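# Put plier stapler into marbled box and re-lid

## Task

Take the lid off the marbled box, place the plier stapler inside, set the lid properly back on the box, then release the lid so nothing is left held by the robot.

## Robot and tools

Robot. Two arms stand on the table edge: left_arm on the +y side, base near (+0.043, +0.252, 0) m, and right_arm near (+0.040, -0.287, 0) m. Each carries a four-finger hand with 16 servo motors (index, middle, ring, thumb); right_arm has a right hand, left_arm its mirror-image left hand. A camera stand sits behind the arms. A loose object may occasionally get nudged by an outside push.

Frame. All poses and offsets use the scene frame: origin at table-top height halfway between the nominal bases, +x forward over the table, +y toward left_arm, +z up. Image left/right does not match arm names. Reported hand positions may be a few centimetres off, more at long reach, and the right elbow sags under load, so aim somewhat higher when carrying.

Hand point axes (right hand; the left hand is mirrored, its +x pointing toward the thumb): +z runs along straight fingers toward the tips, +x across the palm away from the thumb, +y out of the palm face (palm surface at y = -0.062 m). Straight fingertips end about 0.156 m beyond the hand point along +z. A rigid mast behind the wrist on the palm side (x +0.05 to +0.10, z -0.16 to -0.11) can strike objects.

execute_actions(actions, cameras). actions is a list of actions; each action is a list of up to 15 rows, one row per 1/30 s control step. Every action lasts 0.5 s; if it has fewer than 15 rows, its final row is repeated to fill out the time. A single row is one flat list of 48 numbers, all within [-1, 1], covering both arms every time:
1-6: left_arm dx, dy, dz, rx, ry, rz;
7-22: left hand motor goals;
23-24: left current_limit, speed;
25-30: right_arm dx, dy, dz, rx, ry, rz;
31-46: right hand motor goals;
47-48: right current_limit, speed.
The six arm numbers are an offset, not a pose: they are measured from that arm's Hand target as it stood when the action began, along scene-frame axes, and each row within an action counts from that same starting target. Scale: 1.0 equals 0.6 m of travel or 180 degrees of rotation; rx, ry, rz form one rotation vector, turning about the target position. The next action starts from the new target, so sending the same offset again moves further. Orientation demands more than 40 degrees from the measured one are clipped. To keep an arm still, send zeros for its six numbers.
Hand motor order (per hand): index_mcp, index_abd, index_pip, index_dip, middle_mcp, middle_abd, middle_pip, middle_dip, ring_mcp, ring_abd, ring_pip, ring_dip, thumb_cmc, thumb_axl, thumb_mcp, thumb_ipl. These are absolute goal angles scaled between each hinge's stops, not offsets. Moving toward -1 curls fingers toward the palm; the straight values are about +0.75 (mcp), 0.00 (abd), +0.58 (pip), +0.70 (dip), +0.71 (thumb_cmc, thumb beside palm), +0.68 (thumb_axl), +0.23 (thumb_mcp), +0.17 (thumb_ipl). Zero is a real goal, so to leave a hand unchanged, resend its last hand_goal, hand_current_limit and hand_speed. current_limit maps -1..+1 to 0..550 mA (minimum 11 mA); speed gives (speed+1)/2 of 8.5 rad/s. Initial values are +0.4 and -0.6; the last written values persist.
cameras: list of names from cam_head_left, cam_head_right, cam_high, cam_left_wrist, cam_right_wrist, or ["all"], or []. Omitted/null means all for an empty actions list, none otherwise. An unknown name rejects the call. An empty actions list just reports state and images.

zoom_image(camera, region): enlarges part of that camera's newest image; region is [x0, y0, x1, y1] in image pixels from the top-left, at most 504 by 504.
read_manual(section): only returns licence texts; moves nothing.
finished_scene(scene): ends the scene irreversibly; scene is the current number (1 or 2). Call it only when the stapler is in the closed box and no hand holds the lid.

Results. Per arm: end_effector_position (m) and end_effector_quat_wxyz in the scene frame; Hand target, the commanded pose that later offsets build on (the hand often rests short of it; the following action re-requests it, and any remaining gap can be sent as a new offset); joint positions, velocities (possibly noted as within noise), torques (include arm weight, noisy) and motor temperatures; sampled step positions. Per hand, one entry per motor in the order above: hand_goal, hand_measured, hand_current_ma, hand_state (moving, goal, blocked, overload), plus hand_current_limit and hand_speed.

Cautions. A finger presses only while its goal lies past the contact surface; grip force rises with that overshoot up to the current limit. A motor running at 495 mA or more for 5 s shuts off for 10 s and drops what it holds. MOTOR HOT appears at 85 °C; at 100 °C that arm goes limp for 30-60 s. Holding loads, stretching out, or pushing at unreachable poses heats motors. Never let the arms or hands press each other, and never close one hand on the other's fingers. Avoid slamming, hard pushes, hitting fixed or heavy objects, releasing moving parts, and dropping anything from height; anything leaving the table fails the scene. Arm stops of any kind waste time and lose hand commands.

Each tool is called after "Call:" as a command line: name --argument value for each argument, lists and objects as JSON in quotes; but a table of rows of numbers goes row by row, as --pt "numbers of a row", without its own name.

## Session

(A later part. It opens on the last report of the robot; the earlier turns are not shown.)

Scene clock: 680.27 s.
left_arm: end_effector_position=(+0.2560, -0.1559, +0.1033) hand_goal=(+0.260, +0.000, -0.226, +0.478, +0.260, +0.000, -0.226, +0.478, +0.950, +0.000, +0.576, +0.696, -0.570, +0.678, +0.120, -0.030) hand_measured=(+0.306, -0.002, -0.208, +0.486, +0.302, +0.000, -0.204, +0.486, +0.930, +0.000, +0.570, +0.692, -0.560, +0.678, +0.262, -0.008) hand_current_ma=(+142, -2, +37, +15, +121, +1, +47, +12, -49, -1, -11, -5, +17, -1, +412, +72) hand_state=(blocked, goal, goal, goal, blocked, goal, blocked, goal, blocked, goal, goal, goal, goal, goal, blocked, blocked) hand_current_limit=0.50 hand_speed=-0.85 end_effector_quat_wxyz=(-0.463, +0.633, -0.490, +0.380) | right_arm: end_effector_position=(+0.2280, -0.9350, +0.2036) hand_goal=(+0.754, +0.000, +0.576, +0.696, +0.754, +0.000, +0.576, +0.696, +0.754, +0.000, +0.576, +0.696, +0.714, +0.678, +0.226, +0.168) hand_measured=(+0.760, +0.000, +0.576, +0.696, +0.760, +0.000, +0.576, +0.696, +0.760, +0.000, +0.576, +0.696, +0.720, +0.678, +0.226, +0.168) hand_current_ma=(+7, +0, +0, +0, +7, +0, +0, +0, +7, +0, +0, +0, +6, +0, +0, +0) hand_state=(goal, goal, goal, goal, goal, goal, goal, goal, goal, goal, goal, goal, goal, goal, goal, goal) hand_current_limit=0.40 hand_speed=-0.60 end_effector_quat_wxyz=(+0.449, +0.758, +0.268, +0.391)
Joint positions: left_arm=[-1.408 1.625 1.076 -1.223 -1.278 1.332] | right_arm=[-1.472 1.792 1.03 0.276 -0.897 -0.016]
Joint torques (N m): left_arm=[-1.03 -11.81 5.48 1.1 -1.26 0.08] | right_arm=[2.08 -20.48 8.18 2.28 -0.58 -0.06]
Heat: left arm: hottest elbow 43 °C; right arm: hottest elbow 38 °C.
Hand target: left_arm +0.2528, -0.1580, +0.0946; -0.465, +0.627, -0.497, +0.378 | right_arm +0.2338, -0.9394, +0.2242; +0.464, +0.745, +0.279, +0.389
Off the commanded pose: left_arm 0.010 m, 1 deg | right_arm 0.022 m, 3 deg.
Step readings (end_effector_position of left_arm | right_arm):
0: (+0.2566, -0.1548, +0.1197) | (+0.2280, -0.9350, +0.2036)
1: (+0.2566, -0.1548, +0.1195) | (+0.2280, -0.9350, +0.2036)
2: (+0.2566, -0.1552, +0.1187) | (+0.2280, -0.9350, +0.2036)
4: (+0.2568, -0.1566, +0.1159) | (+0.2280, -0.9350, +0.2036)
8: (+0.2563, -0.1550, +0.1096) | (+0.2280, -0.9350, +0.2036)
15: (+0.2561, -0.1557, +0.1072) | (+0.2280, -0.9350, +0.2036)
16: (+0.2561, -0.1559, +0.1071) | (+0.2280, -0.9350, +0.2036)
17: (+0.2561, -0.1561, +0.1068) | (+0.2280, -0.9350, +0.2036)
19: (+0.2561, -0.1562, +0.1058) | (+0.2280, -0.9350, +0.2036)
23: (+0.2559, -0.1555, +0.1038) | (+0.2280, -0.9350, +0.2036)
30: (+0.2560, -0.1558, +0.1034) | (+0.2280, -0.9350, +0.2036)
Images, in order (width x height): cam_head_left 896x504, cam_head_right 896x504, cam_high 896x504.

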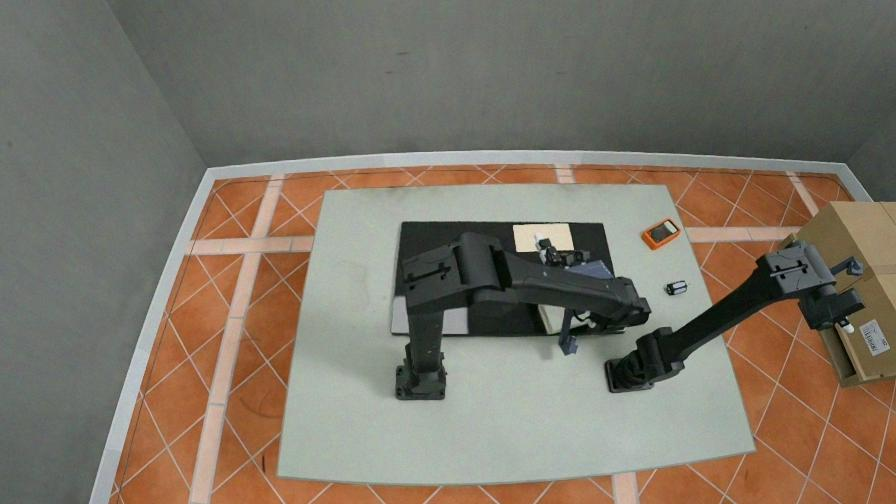

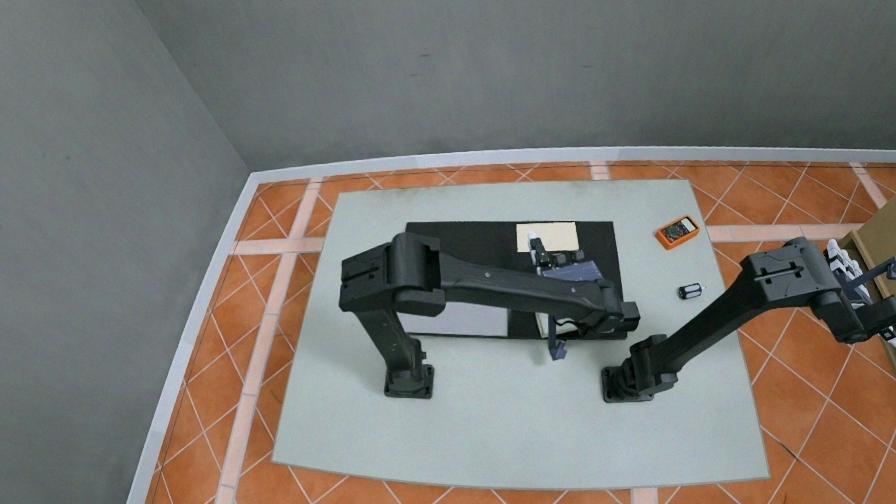

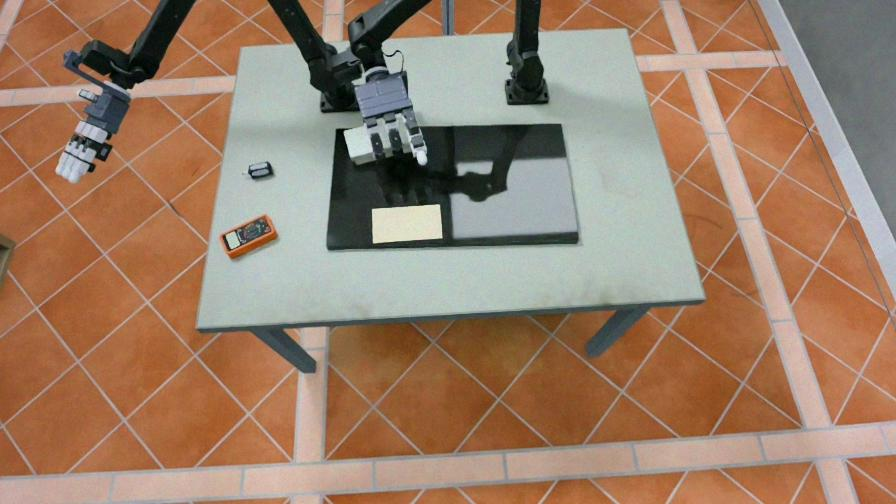

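Call:
execute_actions --actions '[[[0,0.012,0,0,0,-0.002,0.26,0,-0.226,0.478,0.26,0,-0.226,0.478,0.95,0,0.576,0.696,-0.571,0.678,0.12,-0.03,0.5,-0.85,0,0,0,0,0,0,0.754,0,0.576,0.696,0.754,0,0.576,0.696,0.754,0,0.576,0.696,0.714,0.678,0.226,0.168,0.4,-0.6]]]' --cameras '["cam_high","cam_head_left","cam_head_right"]'

Call:
zoom_image --camera "cam_high" --region '[338, 118, 388, 168]'

Call:
zoom_image --camera "cam_head_left" --region '[533, 295, 573, 340]'

Call:
zoom_image --camera "cam_head_right" --region '[530, 305, 565, 345]'

Scene clock: 692.70 s.
left_arm: end_effector_position=(+0.2556, -0.1495, +0.0952) hand_goal=(+0.260, +0.000, -0.226, +0.478, +0.260, +0.000, -0.226, +0.478, +0.950, +0.000, +0.576, +0.696, -0.570, +0.678, +0.120, -0.030) hand_measured=(+0.306, -0.002, -0.206, +0.490, +0.300, +0.000, -0.202, +0.486, +0.930, +0.000, +0.570, +0.692, -0.558, +0.678, +0.260, -0.008) hand_current_ma=(+142, -2, +42, +21, +119, +0, +53, +14, -49, -1, -11, -5, +22, +0, +412, +75) hand_state=(blocked, goal, goal, goal, blocked, goal, blocked, goal, blocked, goal, goal, goal, goal, goal, blocked, blocked) hand_current_limit=0.50 hand_speed=-0.85 end_effector_quat_wxyz=(-0.467, +0.626, -0.496, +0.379) | right_arm: end_effector_position=(+0.2280, -0.9350, +0.2036) hand_goal=(+0.754, +0.000, +0.576, +0.696, +0.754, +0.000, +0.576, +0.696, +0.754, +0.000, +0.576, +0.696, +0.714, +0.678, +0.226, +0.168) hand_measured=(+0.760, +0.000, +0.576, +0.696, +0.760, +0.000, +0.576, +0.696, +0.760, +0.000, +0.576, +0.696, +0.720, +0.678, +0.226, +0.168) hand_current_ma=(+7, +0, +0, +0, +7, +0, +0, +0, +7, +0, +0, +0, +6, +0, +0, +0) hand_state=(goal, goal, goal, goal, goal, goal, goal, goal, goal, goal, goal, goal, goal, goal, goal, goal) hand_current_limit=0.40 hand_speed=-0.60 end_effector_quat_wxyz=(+0.449, +0.758, +0.268, +0.391)
Joint positions: left_arm=[-1.408 1.623 1.047 -1.186 -1.286 1.36] | right_arm=[-1.472 1.792 1.03 0.276 -0.897 -0.016]
Joint torques (N m): left_arm=[-0.85 -13.63 5.34 1.02 -1 0.13] | right_arm=[2.08 -20.48 8.17 2.29 -0.59 -0.06]
Heat: left arm: hottest elbow 41 °C; right arm: hottest elbow 38 °C.
Hand target: left_arm +0.2528, -0.1507, +0.0945; -0.464, +0.625, -0.499, +0.380 | right_arm +0.2338, -0.9394, +0.2242; +0.464, +0.745, +0.279, +0.389
Off the commanded pose: left_arm 0.003 m, 1 deg | right_arm 0.022 m, 3 deg.
Step readings (end_effector_position of left_arm | right_arm):
0: (+0.2559, -0.1558, +0.1033) | (+0.2280, -0.9350, +0.2036)
1: (+0.2559, -0.1557, +0.1032) | (+0.2280, -0.9350, +0.2036)
2: (+0.2559, -0.1554, +0.1026) | (+0.2280, -0.9350, +0.2036)
4: (+0.2563, -0.1546, +0.1011) | (+0.2280, -0.9350, +0.2036)
8: (+0.2563, -0.1528, +0.0991) | (+0.2280, -0.9350, +0.2036)
15: (+0.2556, -0.1494, +0.0953) | (+0.2280, -0.9350, +0.2036)
Images, in order (width x height): cam_head_left 896x504, cam_head_right 896x504, cam_high 896x504.

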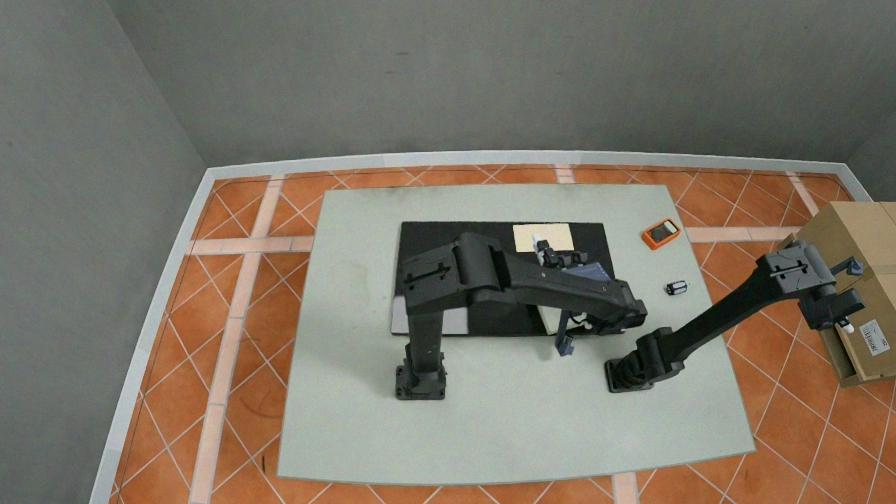

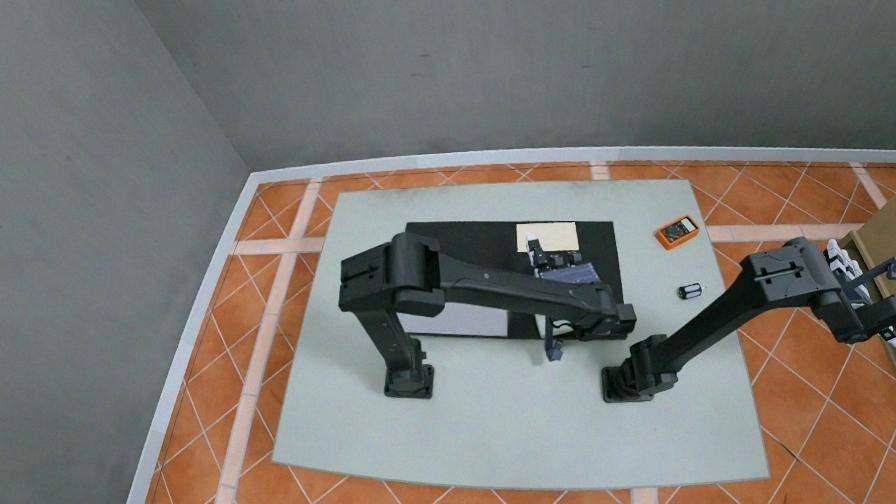

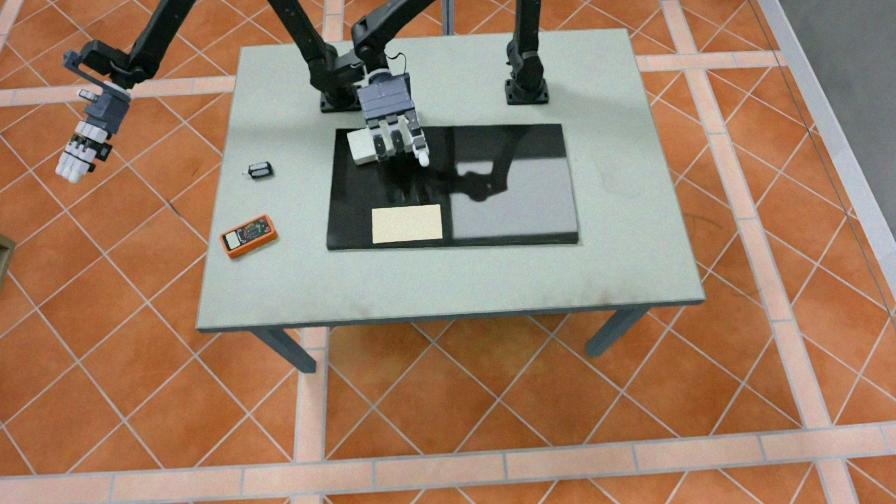

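Scaled by 10.080 from the camera's 896x504 image, which has a finer 1280x720 frame.

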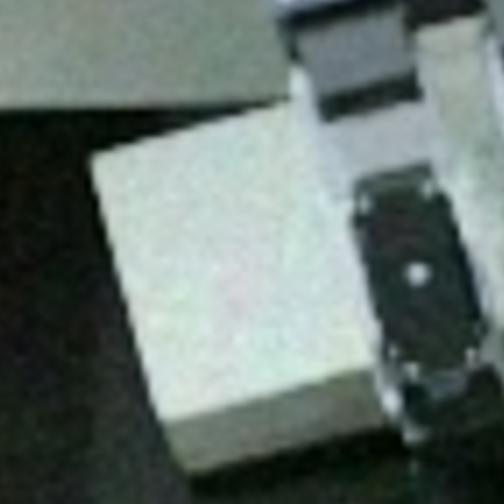

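Scaled by 11.200 from the camera's 896x504 image, which has a finer 1280x720 frame.

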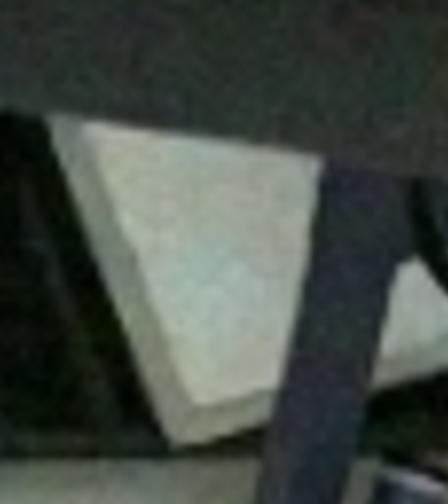

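Scaled by 12.600 from the camera's 896x504 image, which has a finer 1280x720 frame.

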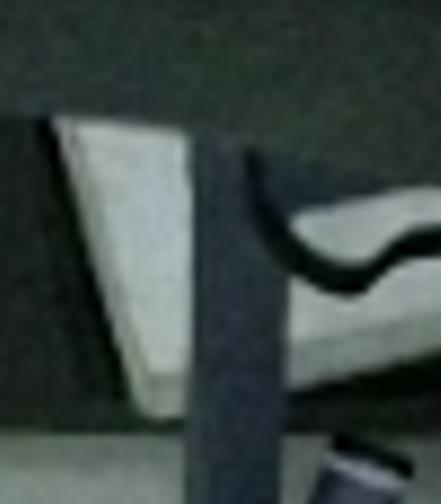

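Call:
execute_actions --actions '[[[0,0,-0.008,0,0,0,0.26,0,-0.226,0.478,0.26,0,-0.226,0.478,0.95,0,0.576,0.696,-0.571,0.678,0.12,-0.03,0.5,-0.85,0,0,0,0,0,0,0.754,0,0.576,0.696,0.754,0,0.576,0.696,0.754,0,0.576,0.696,0.714,0.678,0.226,0.168,0.4,-0.6]]]' --cameras '["cam_high","cam_head_left","cam_head_right"]'

Call:
zoom_image --camera "cam_high" --region '[338, 118, 388, 168]'

Call:
zoom_image --camera "cam_high" --region '[380, 118, 430, 168]'

Call:
zoom_image --camera "cam_head_left" --region '[533, 295, 573, 340]'

Scene clock: 694.30 s.
left_arm: end_effector_position=(+0.2556, -0.1496, +0.0934) hand_goal=(+0.260, +0.000, -0.226, +0.478, +0.260, +0.000, -0.226, +0.478, +0.950, +0.000, +0.576, +0.696, -0.570, +0.678, +0.120, -0.030) hand_measured=(+0.306, -0.002, -0.206, +0.490, +0.300, +0.000, -0.202, +0.486, +0.930, +0.000, +0.570, +0.692, -0.558, +0.678, +0.260, -0.008) hand_current_ma=(+142, -2, +42, +21, +119, +0, +53, +14, -49, -1, -11, -5, +22, +0, +412, +75) hand_state=(blocked, goal, goal, goal, blocked, goal, blocked, goal, blocked, goal, goal, goal, goal, goal, blocked, blocked) hand_current_limit=0.50 hand_speed=-0.85 end_effector_quat_wxyz=(-0.466, +0.627, -0.495, +0.380) | right_arm: end_effector_position=(+0.2280, -0.9350, +0.2036) hand_goal=(+0.754, +0.000, +0.576, +0.696, +0.754, +0.000, +0.576, +0.696, +0.754, +0.000, +0.576, +0.696, +0.714, +0.678, +0.226, +0.168) hand_measured=(+0.760, +0.000, +0.576, +0.696, +0.760, +0.000, +0.576, +0.696, +0.760, +0.000, +0.576, +0.696, +0.720, +0.678, +0.226, +0.168) hand_current_ma=(+7, +0, +0, +0, +7, +0, +0, +0, +7, +0, +0, +0, +6, +0, +0, +0) hand_state=(goal, goal, goal, goal, goal, goal, goal, goal, goal, goal, goal, goal, goal, goal, goal, goal) hand_current_limit=0.40 hand_speed=-0.60 end_effector_quat_wxyz=(+0.449, +0.758, +0.268, +0.391)
Joint positions: left_arm=[-1.408 1.623 1.041 -1.173 -1.286 1.363] | right_arm=[-1.472 1.792 1.03 0.276 -0.897 -0.016]
Joint torques (N m): left_arm=[-0.85 -12.98 5.31 1.07 -1 0.09] | right_arm=[2.08 -20.54 8.17 2.28 -0.58 -0.06]
Heat: left arm: hottest elbow 41 °C; right arm: hottest elbow 38 °C.
Hand target: left_arm +0.2528, -0.1508, +0.0897; -0.464, +0.626, -0.499, +0.380 | right_arm +0.2338, -0.9394, +0.2242; +0.464, +0.745, +0.279, +0.389
Off the commanded pose: left_arm 0.005 m, 1 deg | right_arm 0.022 m, 3 deg.
Step readings (end_effector_position of left_arm | right_arm):
0: (+0.2556, -0.1495, +0.0952) | (+0.2280, -0.9350, +0.2036)
1: (+0.2556, -0.1495, +0.0952) | (+0.2280, -0.9350, +0.2036)
2: (+0.2556, -0.1497, +0.0952) | (+0.2280, -0.9350, +0.2036)
4: (+0.2556, -0.1497, +0.0947) | (+0.2280, -0.9350, +0.2036)
8: (+0.2556, -0.1495, +0.0936) | (+0.2280, -0.9350, +0.2036)
15: (+0.2556, -0.1495, +0.0934) | (+0.2280, -0.9350, +0.2036)
Images, in order (width x height): cam_head_left 896x504, cam_head_right 896x504, cam_high 896x504.

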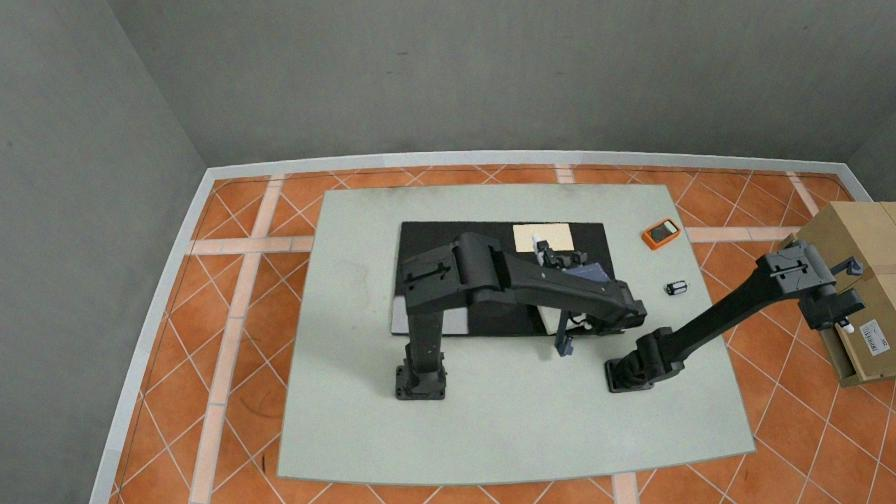

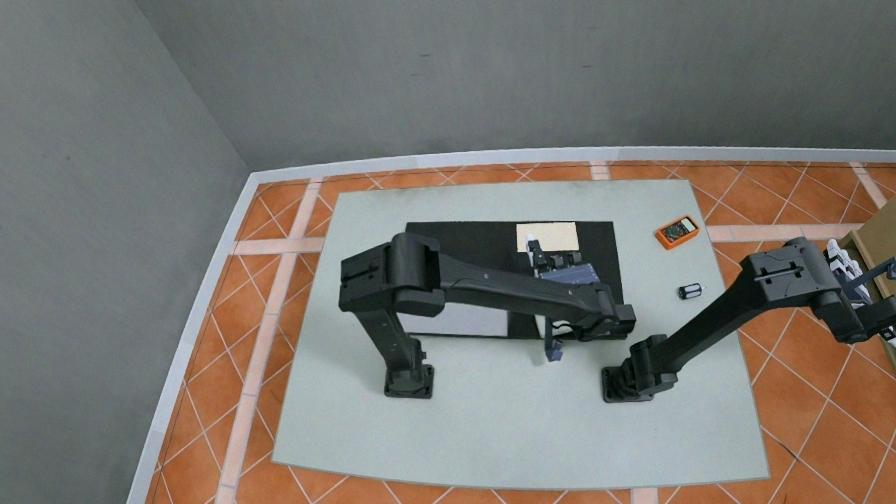

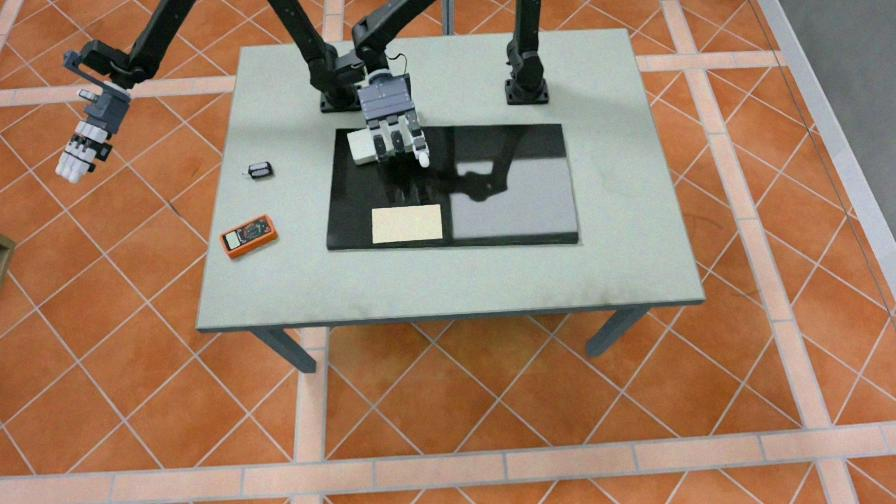

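Scaled by 10.080 from the camera's 896x504 image, which has a finer 1280x720 frame.

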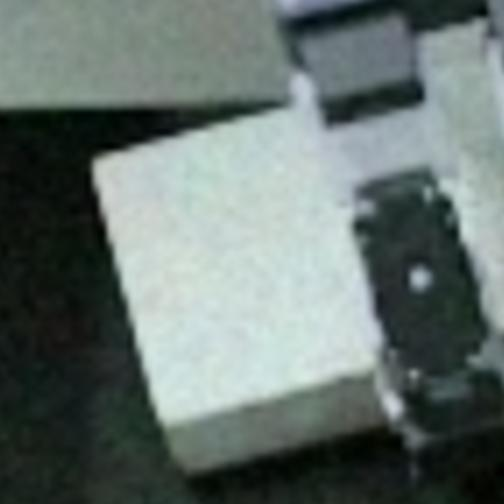

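Scaled by 10.080 from the camera's 896x504 image, which has a finer 1280x720 frame.

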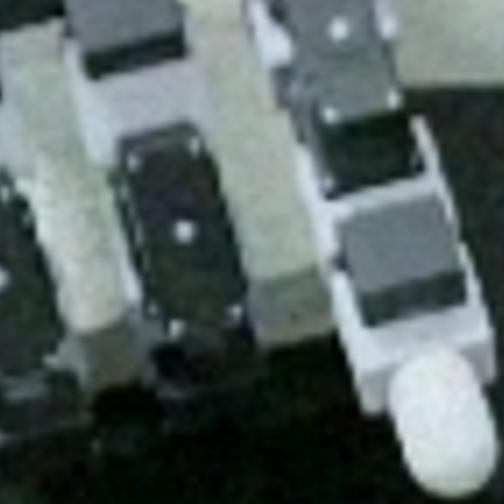

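Scaled by 11.200 from the camera's 896x504 image, which has a finer 1280x720 frame.

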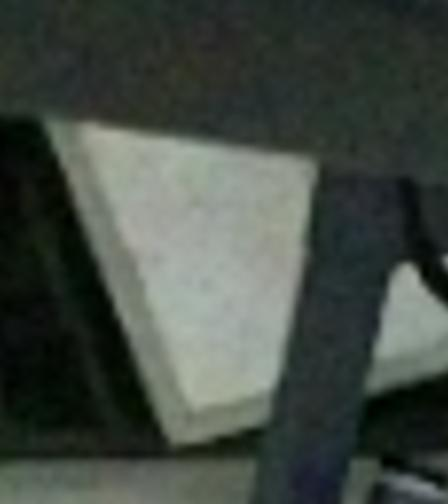

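Call:
execute_actions --actions '[[[0,0,-0.008,0,0,0,0.26,0,-0.226,0.478,0.26,0,-0.226,0.478,0.95,0,0.576,0.696,-0.571,0.678,0.12,-0.03,0.5,-0.85,0,0,0,0,0,0,0.754,0,0.576,0.696,0.754,0,0.576,0.696,0.754,0,0.576,0.696,0.714,0.678,0.226,0.168,0.4,-0.6]],[[0,0,-0.008,0,0,0,0.26,0,-0.226,0.478,0.26,0,-0.226,0.478,0.95,0,0.576,0.696,-0.571,0.678,0.12,-0.03,0.5,-0.85,0,0,0,0,0,0,0.754,0,0.576,0.696,0.754,0,0.576,0.696,0.754,0,0.576,0.696,0.714,0.678,0.226,0.168,0.4,-0.6]]]' --cameras '["cam_high","cam_head_left"]'

Call:
zoom_image --camera "cam_high" --region '[338, 118, 388, 168]'

Call:
zoom_image --camera "cam_high" --region '[380, 118, 430, 168]'

Call:
zoom_image --camera "cam_head_left" --region '[533, 295, 573, 340]'

Scene clock: 700.77 s.
left_arm: end_effector_position=(+0.2556, -0.1497, +0.0896) hand_goal=(+0.260, +0.000, -0.226, +0.478, +0.260, +0.000, -0.226, +0.478, +0.950, +0.000, +0.576, +0.696, -0.570, +0.678, +0.120, -0.030) hand_measured=(+0.306, -0.002, -0.206, +0.490, +0.300, +0.000, -0.202, +0.486, +0.930, +0.000, +0.570, +0.692, -0.558, +0.678, +0.260, -0.008) hand_current_ma=(+142, -2, +42, +21, +119, +0, +53, +14, -49, -1, -11, -5, +22, +0, +412, +75) hand_state=(blocked, goal, goal, goal, blocked, goal, blocked, goal, blocked, goal, goal, goal, goal, goal, blocked, blocked) hand_current_limit=0.50 hand_speed=-0.85 end_effector_quat_wxyz=(-0.462, +0.629, -0.493, +0.384) | right_arm: end_effector_position=(+0.2280, -0.9350, +0.2036) hand_goal=(+0.754, +0.000, +0.576, +0.696, +0.754, +0.000, +0.576, +0.696, +0.754, +0.000, +0.576, +0.696, +0.714, +0.678, +0.226, +0.168) hand_measured=(+0.760, +0.000, +0.576, +0.696, +0.760, +0.000, +0.576, +0.696, +0.760, +0.000, +0.576, +0.696, +0.720, +0.678, +0.226, +0.168) hand_current_ma=(+7, +0, +0, +0, +7, +0, +0, +0, +7, +0, +0, +0, +6, +0, +0, +0) hand_state=(goal, goal, goal, goal, goal, goal, goal, goal, goal, goal, goal, goal, goal, goal, goal, goal) hand_current_limit=0.40 hand_speed=-0.60 end_effector_quat_wxyz=(+0.449, +0.758, +0.268, +0.391)
Joint positions: left_arm=[-1.408 1.623 1.029 -1.148 -1.286 1.365] | right_arm=[-1.472 1.792 1.03 0.276 -0.897 -0.016]
Joint torques (N m): left_arm=[-0.85 -11.58 5.3 1.11 -1 0.07] | right_arm=[2.08 -20.54 8.17 2.28 -0.58 -0.06]
Heat: left arm: hottest elbow 40 °C; right arm: hottest elbow 38 °C.
Hand target: left_arm +0.2528, -0.1508, +0.0801; -0.464, +0.626, -0.499, +0.380 | right_arm +0.2338, -0.9394, +0.2242; +0.464, +0.745, +0.279, +0.389
Off the commanded pose: left_arm 0.010 m, 1 deg | right_arm 0.022 m, 3 deg.
Step readings (end_effector_position of left_arm | right_arm):
0: (+0.2556, -0.1496, +0.0934) | (+0.2280, -0.9350, +0.2036)
1: (+0.2556, -0.1496, +0.0934) | (+0.2280, -0.9350, +0.2036)
2: (+0.2556, -0.1496, +0.0932) | (+0.2280, -0.9350, +0.2036)
4: (+0.2556, -0.1498, +0.0928) | (+0.2280, -0.9350, +0.2036)
8: (+0.2555, -0.1494, +0.0917) | (+0.2280, -0.9350, +0.2036)
15: (+0.2555, -0.1495, +0.0914) | (+0.2280, -0.9350, +0.2036)
16: (+0.2555, -0.1495, +0.0914) | (+0.2280, -0.9350, +0.2036)
17: (+0.2556, -0.1497, +0.0913) | (+0.2280, -0.9350, +0.2036)
19: (+0.2556, -0.1498, +0.0908) | (+0.2280, -0.9350, +0.2036)
23: (+0.2555, -0.1496, +0.0899) | (+0.2280, -0.9350, +0.2036)
30: (+0.2556, -0.1496, +0.0896) | (+0.2280, -0.9350, +0.2036)
Images, in order (width x height): cam_head_left 896x504, cam_high 896x504.

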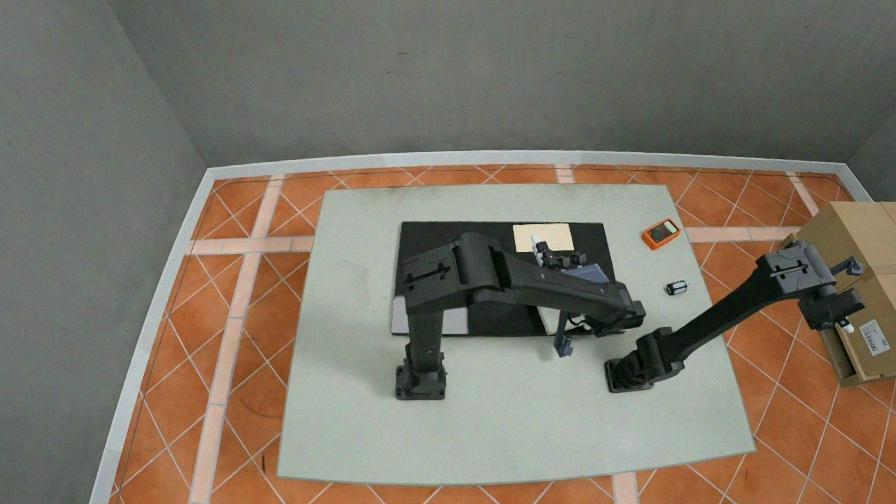

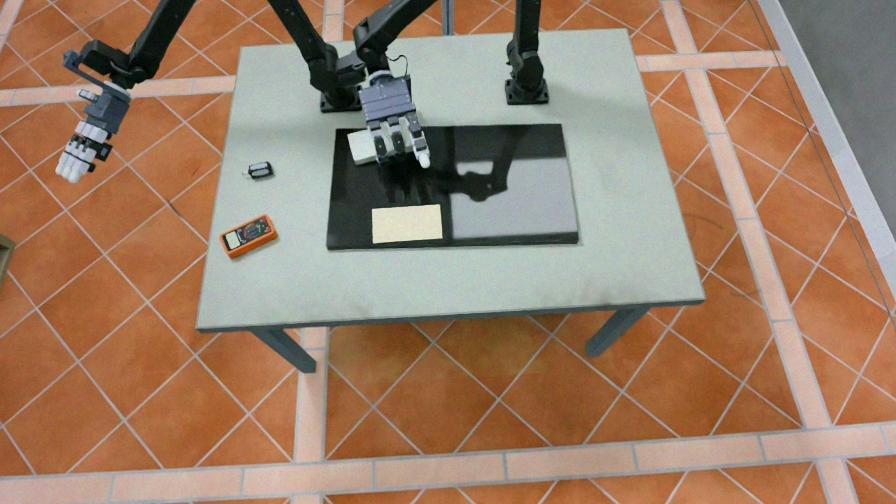

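Scaled by 10.080 from the camera's 896x504 image, which has a finer 1280x720 frame.

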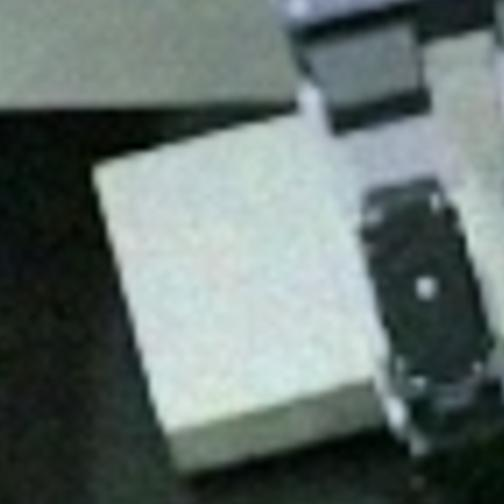

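Scaled by 10.080 from the camera's 896x504 image, which has a finer 1280x720 frame.

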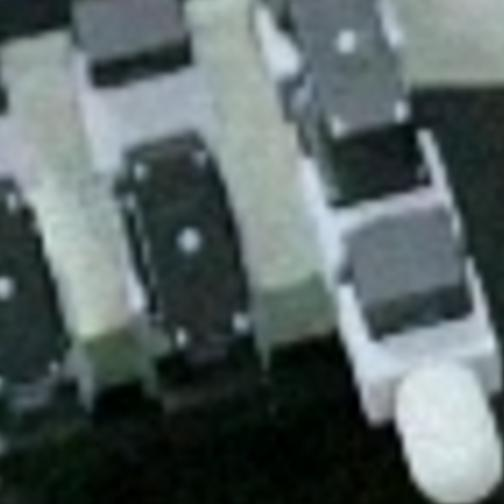

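Scaled by 11.200 from the camera's 896x504 image, which has a finer 1280x720 frame.

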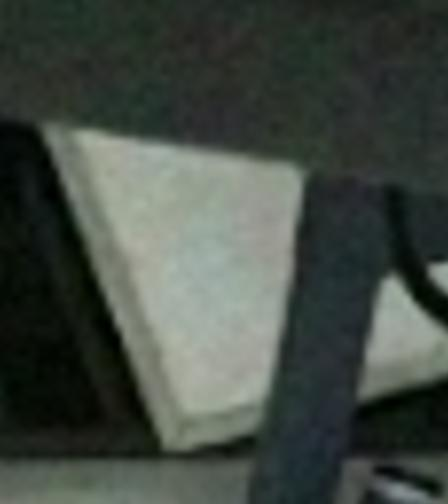

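Call:
execute_actions --actions '[[[0,0,-0.008,0,0,0,0.26,0,-0.226,0.478,0.26,0,-0.226,0.478,0.95,0,0.576,0.696,-0.571,0.678,0.12,-0.03,0.5,-0.85,0,0,0,0,0,0,0.754,0,0.576,0.696,0.754,0,0.576,0.696,0.754,0,0.576,0.696,0.714,0.678,0.226,0.168,0.4,-0.6]],[[0,0,-0.008,0,0,0,0.26,0,-0.226,0.478,0.26,0,-0.226,0.478,0.95,0,0.576,0.696,-0.571,0.678,0.12,-0.03,0.5,-0.85,0,0,0,0,0,0,0.754,0,0.576,0.696,0.754,0,0.576,0.696,0.754,0,0.576,0.696,0.714,0.678,0.226,0.168,0.4,-0.6]]]' --cameras '["cam_high","cam_head_left"]'

Call:
zoom_image --camera "cam_high" --region '[338, 118, 388, 168]'

Call:
zoom_image --camera "cam_high" --region '[380, 118, 430, 168]'

Call:
zoom_image --camera "cam_head_left" --region '[533, 295, 573, 340]'

Scene clock: 703.20 s.
left_arm: end_effector_position=(+0.2558, -0.1509, +0.0835) hand_goal=(+0.260, +0.000, -0.226, +0.478, +0.260, +0.000, -0.226, +0.478, +0.950, +0.000, +0.576, +0.696, -0.570, +0.678, +0.120, -0.030) hand_measured=(+0.306, -0.002, -0.206, +0.490, +0.300, +0.000, -0.202, +0.488, +0.930, +0.000, +0.570, +0.692, -0.558, +0.678, +0.260, -0.008) hand_current_ma=(+142, -2, +42, +21, +118, +0, +53, +16, -49, -1, -11, -5, +22, +0, +412, +75) hand_state=(blocked, goal, goal, goal, blocked, goal, blocked, goal, blocked, goal, goal, goal, goal, goal, blocked, blocked) hand_current_limit=0.50 hand_speed=-0.85 end_effector_quat_wxyz=(-0.460, +0.631, -0.491, +0.386) | right_arm: end_effector_position=(+0.2280, -0.9350, +0.2036) hand_goal=(+0.754, +0.000, +0.576, +0.696, +0.754, +0.000, +0.576, +0.696, +0.754, +0.000, +0.576, +0.696, +0.714, +0.678, +0.226, +0.168) hand_measured=(+0.760, +0.000, +0.576, +0.696, +0.760, +0.000, +0.576, +0.696, +0.760, +0.000, +0.576, +0.696, +0.720, +0.678, +0.226, +0.168) hand_current_ma=(+7, +0, +0, +0, +7, +0, +0, +0, +7, +0, +0, +0, +6, +0, +0, +0) hand_state=(goal, goal, goal, goal, goal, goal, goal, goal, goal, goal, goal, goal, goal, goal, goal, goal) hand_current_limit=0.40 hand_speed=-0.60 end_effector_quat_wxyz=(+0.449, +0.758, +0.268, +0.391)
Joint positions: left_arm=[-1.408 1.631 1.021 -1.122 -1.286 1.365] | right_arm=[-1.472 1.792 1.03 0.276 -0.897 -0.016]
Joint torques (N m): left_arm=[-0.79 -10.99 5.05 1.14 -1 0.08] | right_arm=[2.14 -20.48 8.16 2.29 -0.58 -0.06]
Heat: left arm: hottest elbow 40 °C; right arm: hottest elbow 38 °C.
Hand target: left_arm +0.2528, -0.1506, +0.0704; -0.464, +0.625, -0.499, +0.379 | right_arm +0.2338, -0.9394, +0.2242; +0.464, +0.745, +0.279, +0.389
Off the commanded pose: left_arm 0.013 m, 2 deg | right_arm 0.022 m, 3 deg.
Step readings (end_effector_position of left_arm | right_arm):
0: (+0.2556, -0.1497, +0.0896) | (+0.2280, -0.9350, +0.2036)
1: (+0.2556, -0.1497, +0.0896) | (+0.2280, -0.9350, +0.2036)
2: (+0.2556, -0.1499, +0.0895) | (+0.2280, -0.9350, +0.2036)
4: (+0.2556, -0.1500, +0.0890) | (+0.2280, -0.9350, +0.2036)
8: (+0.2556, -0.1497, +0.0868) | (+0.2280, -0.9350, +0.2036)
15: (+0.2556, -0.1496, +0.0855) | (+0.2280, -0.9350, +0.2036)
16: (+0.2556, -0.1496, +0.0855) | (+0.2280, -0.9350, +0.2036)
17: (+0.2556, -0.1499, +0.0855) | (+0.2280, -0.9350, +0.2036)
19: (+0.2557, -0.1504, +0.0850) | (+0.2280, -0.9350, +0.2036)
23: (+0.2557, -0.1504, +0.0835) | (+0.2280, -0.9350, +0.2036)
30: (+0.2558, -0.1509, +0.0835) | (+0.2280, -0.9350, +0.2036)
Images, in order (width x height): cam_head_left 896x504, cam_high 896x504.

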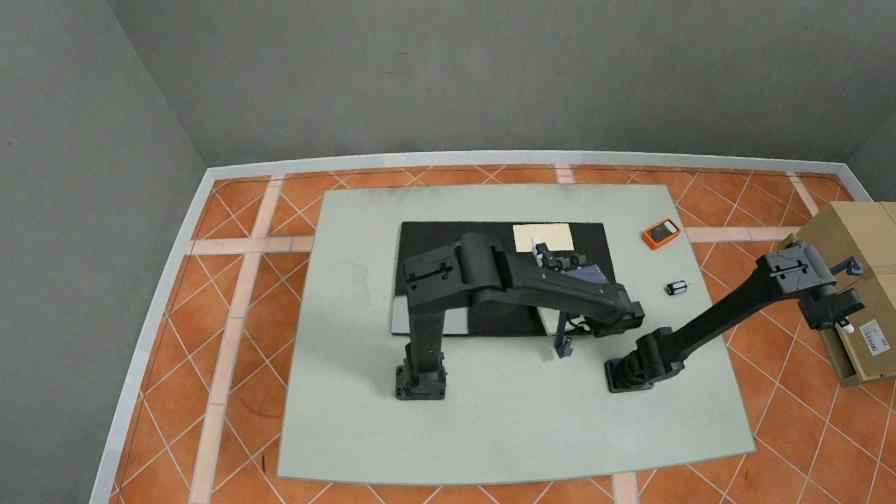

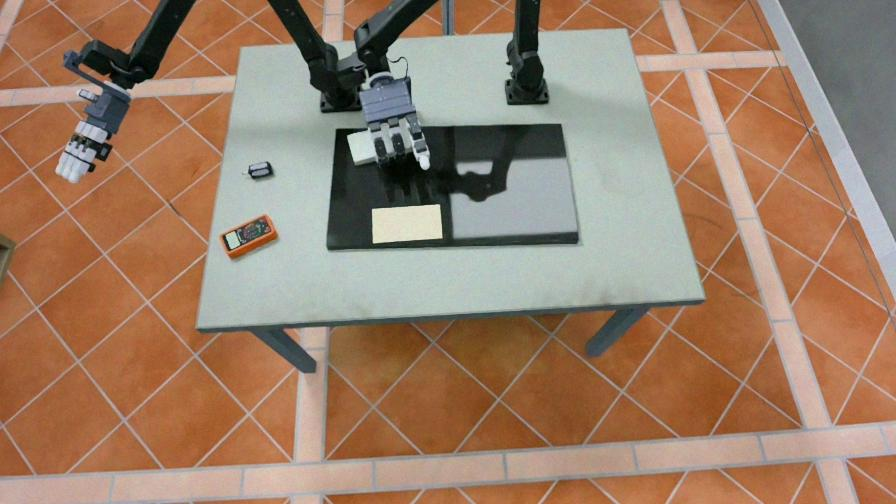

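Scaled by 10.080 from the camera's 896x504 image, which has a finer 1280x720 frame.

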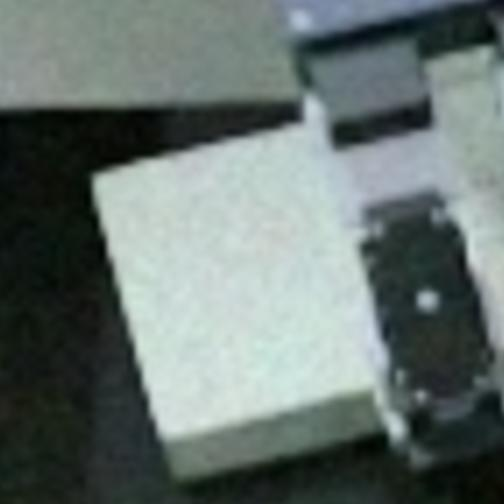

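Scaled by 10.080 from the camera's 896x504 image, which has a finer 1280x720 frame.

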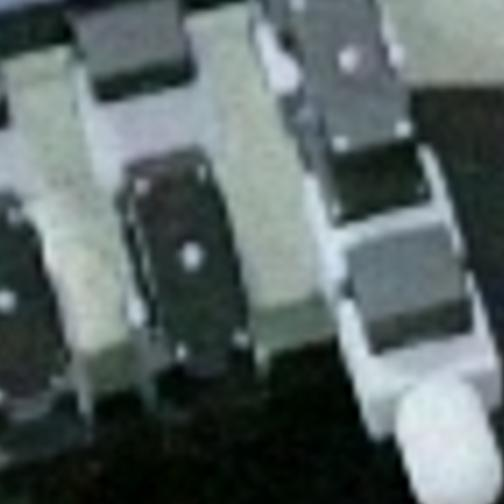

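Scaled by 11.200 from the camera's 896x504 image, which has a finer 1280x720 frame.

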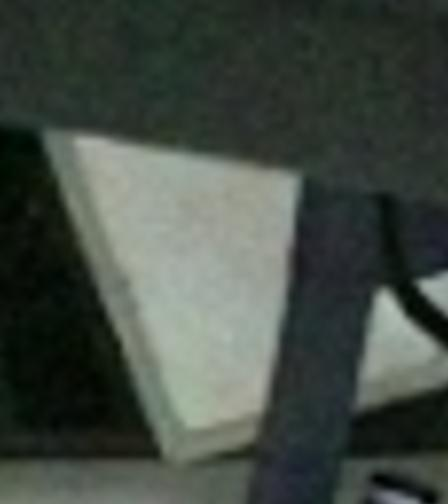

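Call:
execute_actions --actions '[[[0,0,-0.006,0,0,0,0.26,0,-0.226,0.478,0.26,0,-0.226,0.478,0.95,0,0.576,0.696,-0.571,0.678,0.12,-0.03,0.5,-0.85,0,0,0,0,0,0,0.754,0,0.576,0.696,0.754,0,0.576,0.696,0.754,0,0.576,0.696,0.714,0.678,0.226,0.168,0.4,-0.6]]]' --cameras '["cam_high","cam_head_left"]'

Call:
zoom_image --camera "cam_high" --region '[338, 118, 388, 168]'

Call:
zoom_image --camera "cam_head_left" --region '[533, 295, 573, 340]'

Scene clock: 704.97 s.
left_arm: end_effector_position=(+0.2559, -0.1518, +0.0833) hand_goal=(+0.260, +0.000, -0.226, +0.478, +0.260, +0.000, -0.226, +0.478, +0.950, +0.000, +0.576, +0.696, -0.570, +0.678, +0.120, -0.030) hand_measured=(+0.306, -0.002, -0.206, +0.490, +0.300, +0.000, -0.202, +0.488, +0.930, +0.000, +0.570, +0.692, -0.558, +0.678, +0.260, -0.008) hand_current_ma=(+142, -2, +42, +21, +118, +0, +53, +16, -49, -1, -11, -5, +22, +0, +412, +75) hand_state=(blocked, goal, goal, goal, blocked, goal, blocked, goal, blocked, goal, goal, goal, goal, goal, blocked, blocked) hand_current_limit=0.50 hand_speed=-0.85 end_effector_quat_wxyz=(-0.459, +0.632, -0.490, +0.388) | right_arm: end_effector_position=(+0.2280, -0.9350, +0.2036) hand_goal=(+0.754, +0.000, +0.576, +0.696, +0.754, +0.000, +0.576, +0.696, +0.754, +0.000, +0.576, +0.696, +0.714, +0.678, +0.226, +0.168) hand_measured=(+0.760, +0.000, +0.576, +0.696, +0.760, +0.000, +0.576, +0.696, +0.760, +0.000, +0.576, +0.696, +0.720, +0.678, +0.226, +0.168) hand_current_ma=(+7, +0, +0, +0, +7, +0, +0, +0, +7, +0, +0, +0, +6, +0, +0, +0) hand_state=(goal, goal, goal, goal, goal, goal, goal, goal, goal, goal, goal, goal, goal, goal, goal, goal) hand_current_limit=0.40 hand_speed=-0.60 end_effector_quat_wxyz=(+0.449, +0.758, +0.268, +0.391)
Joint positions: left_arm=[-1.408 1.631 1.02 -1.116 -1.286 1.365] | right_arm=[-1.472 1.792 1.03 0.276 -0.897 -0.016]
Joint torques (N m): left_arm=[-0.91 -10.46 4.82 1.26 -1.01 0.07] | right_arm=[2.14 -20.48 8.17 2.29 -0.58 -0.06]
Heat: left arm: hottest elbow 40 °C; right arm: hottest elbow 38 °C.
Hand target: left_arm +0.2528, -0.1506, +0.0669; -0.464, +0.625, -0.499, +0.379 | right_arm +0.2338, -0.9394, +0.2242; +0.464, +0.745, +0.279, +0.389
Off the commanded pose: left_arm 0.017 m, 2 deg | right_arm 0.022 m, 3 deg.
Step readings (end_effector_position of left_arm | right_arm):
0: (+0.2558, -0.1509, +0.0835) | (+0.2280, -0.9350, +0.2036)
1: (+0.2558, -0.1509, +0.0835) | (+0.2280, -0.9350, +0.2036)
2: (+0.2558, -0.1511, +0.0835) | (+0.2280, -0.9350, +0.2036)
4: (+0.2559, -0.1517, +0.0835) | (+0.2280, -0.9350, +0.2036)
8: (+0.2559, -0.1520, +0.0834) | (+0.2280, -0.9350, +0.2036)
15: (+0.2559, -0.1518, +0.0833) | (+0.2280, -0.9350, +0.2036)
Images, in order (width x height): cam_head_left 896x504, cam_high 896x504.

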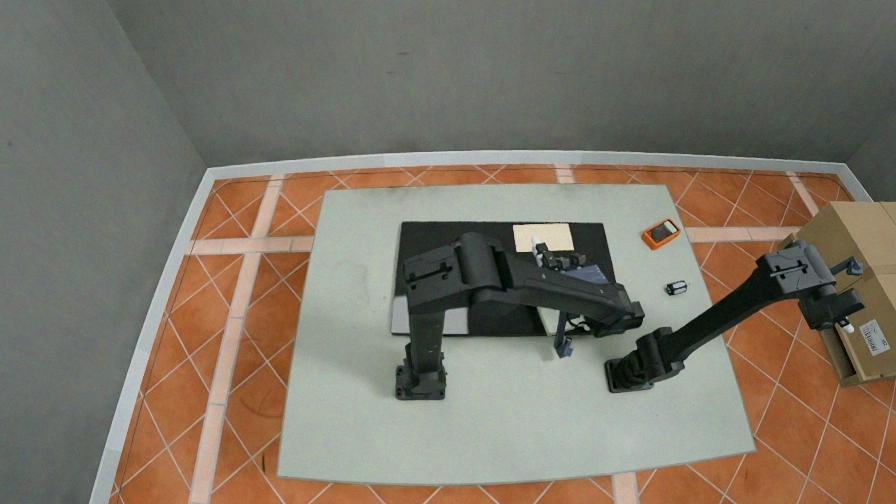

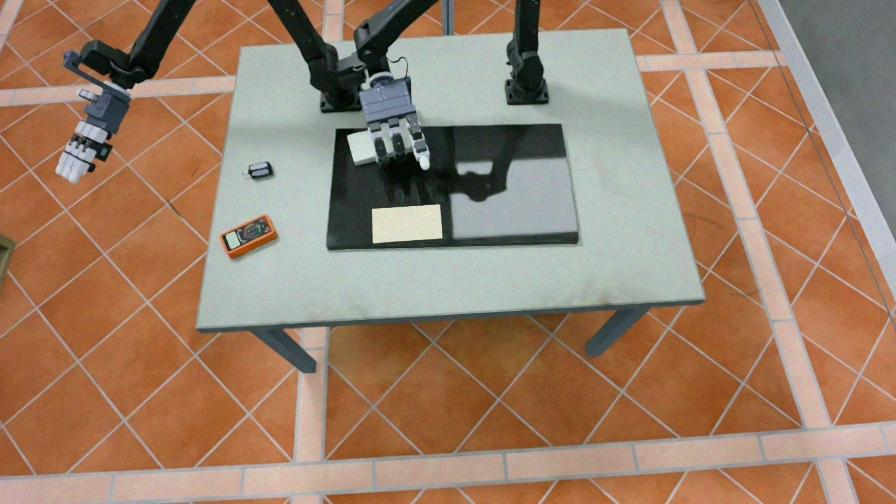

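Scaled by 10.080 from the camera's 896x504 image, which has a finer 1280x720 frame.

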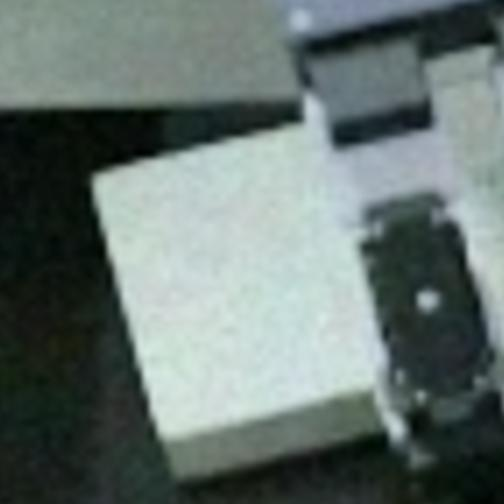

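Scaled by 11.200 from the camera's 896x504 image, which has a finer 1280x720 frame.

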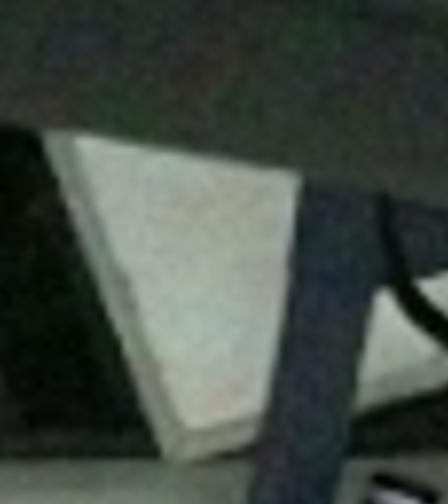

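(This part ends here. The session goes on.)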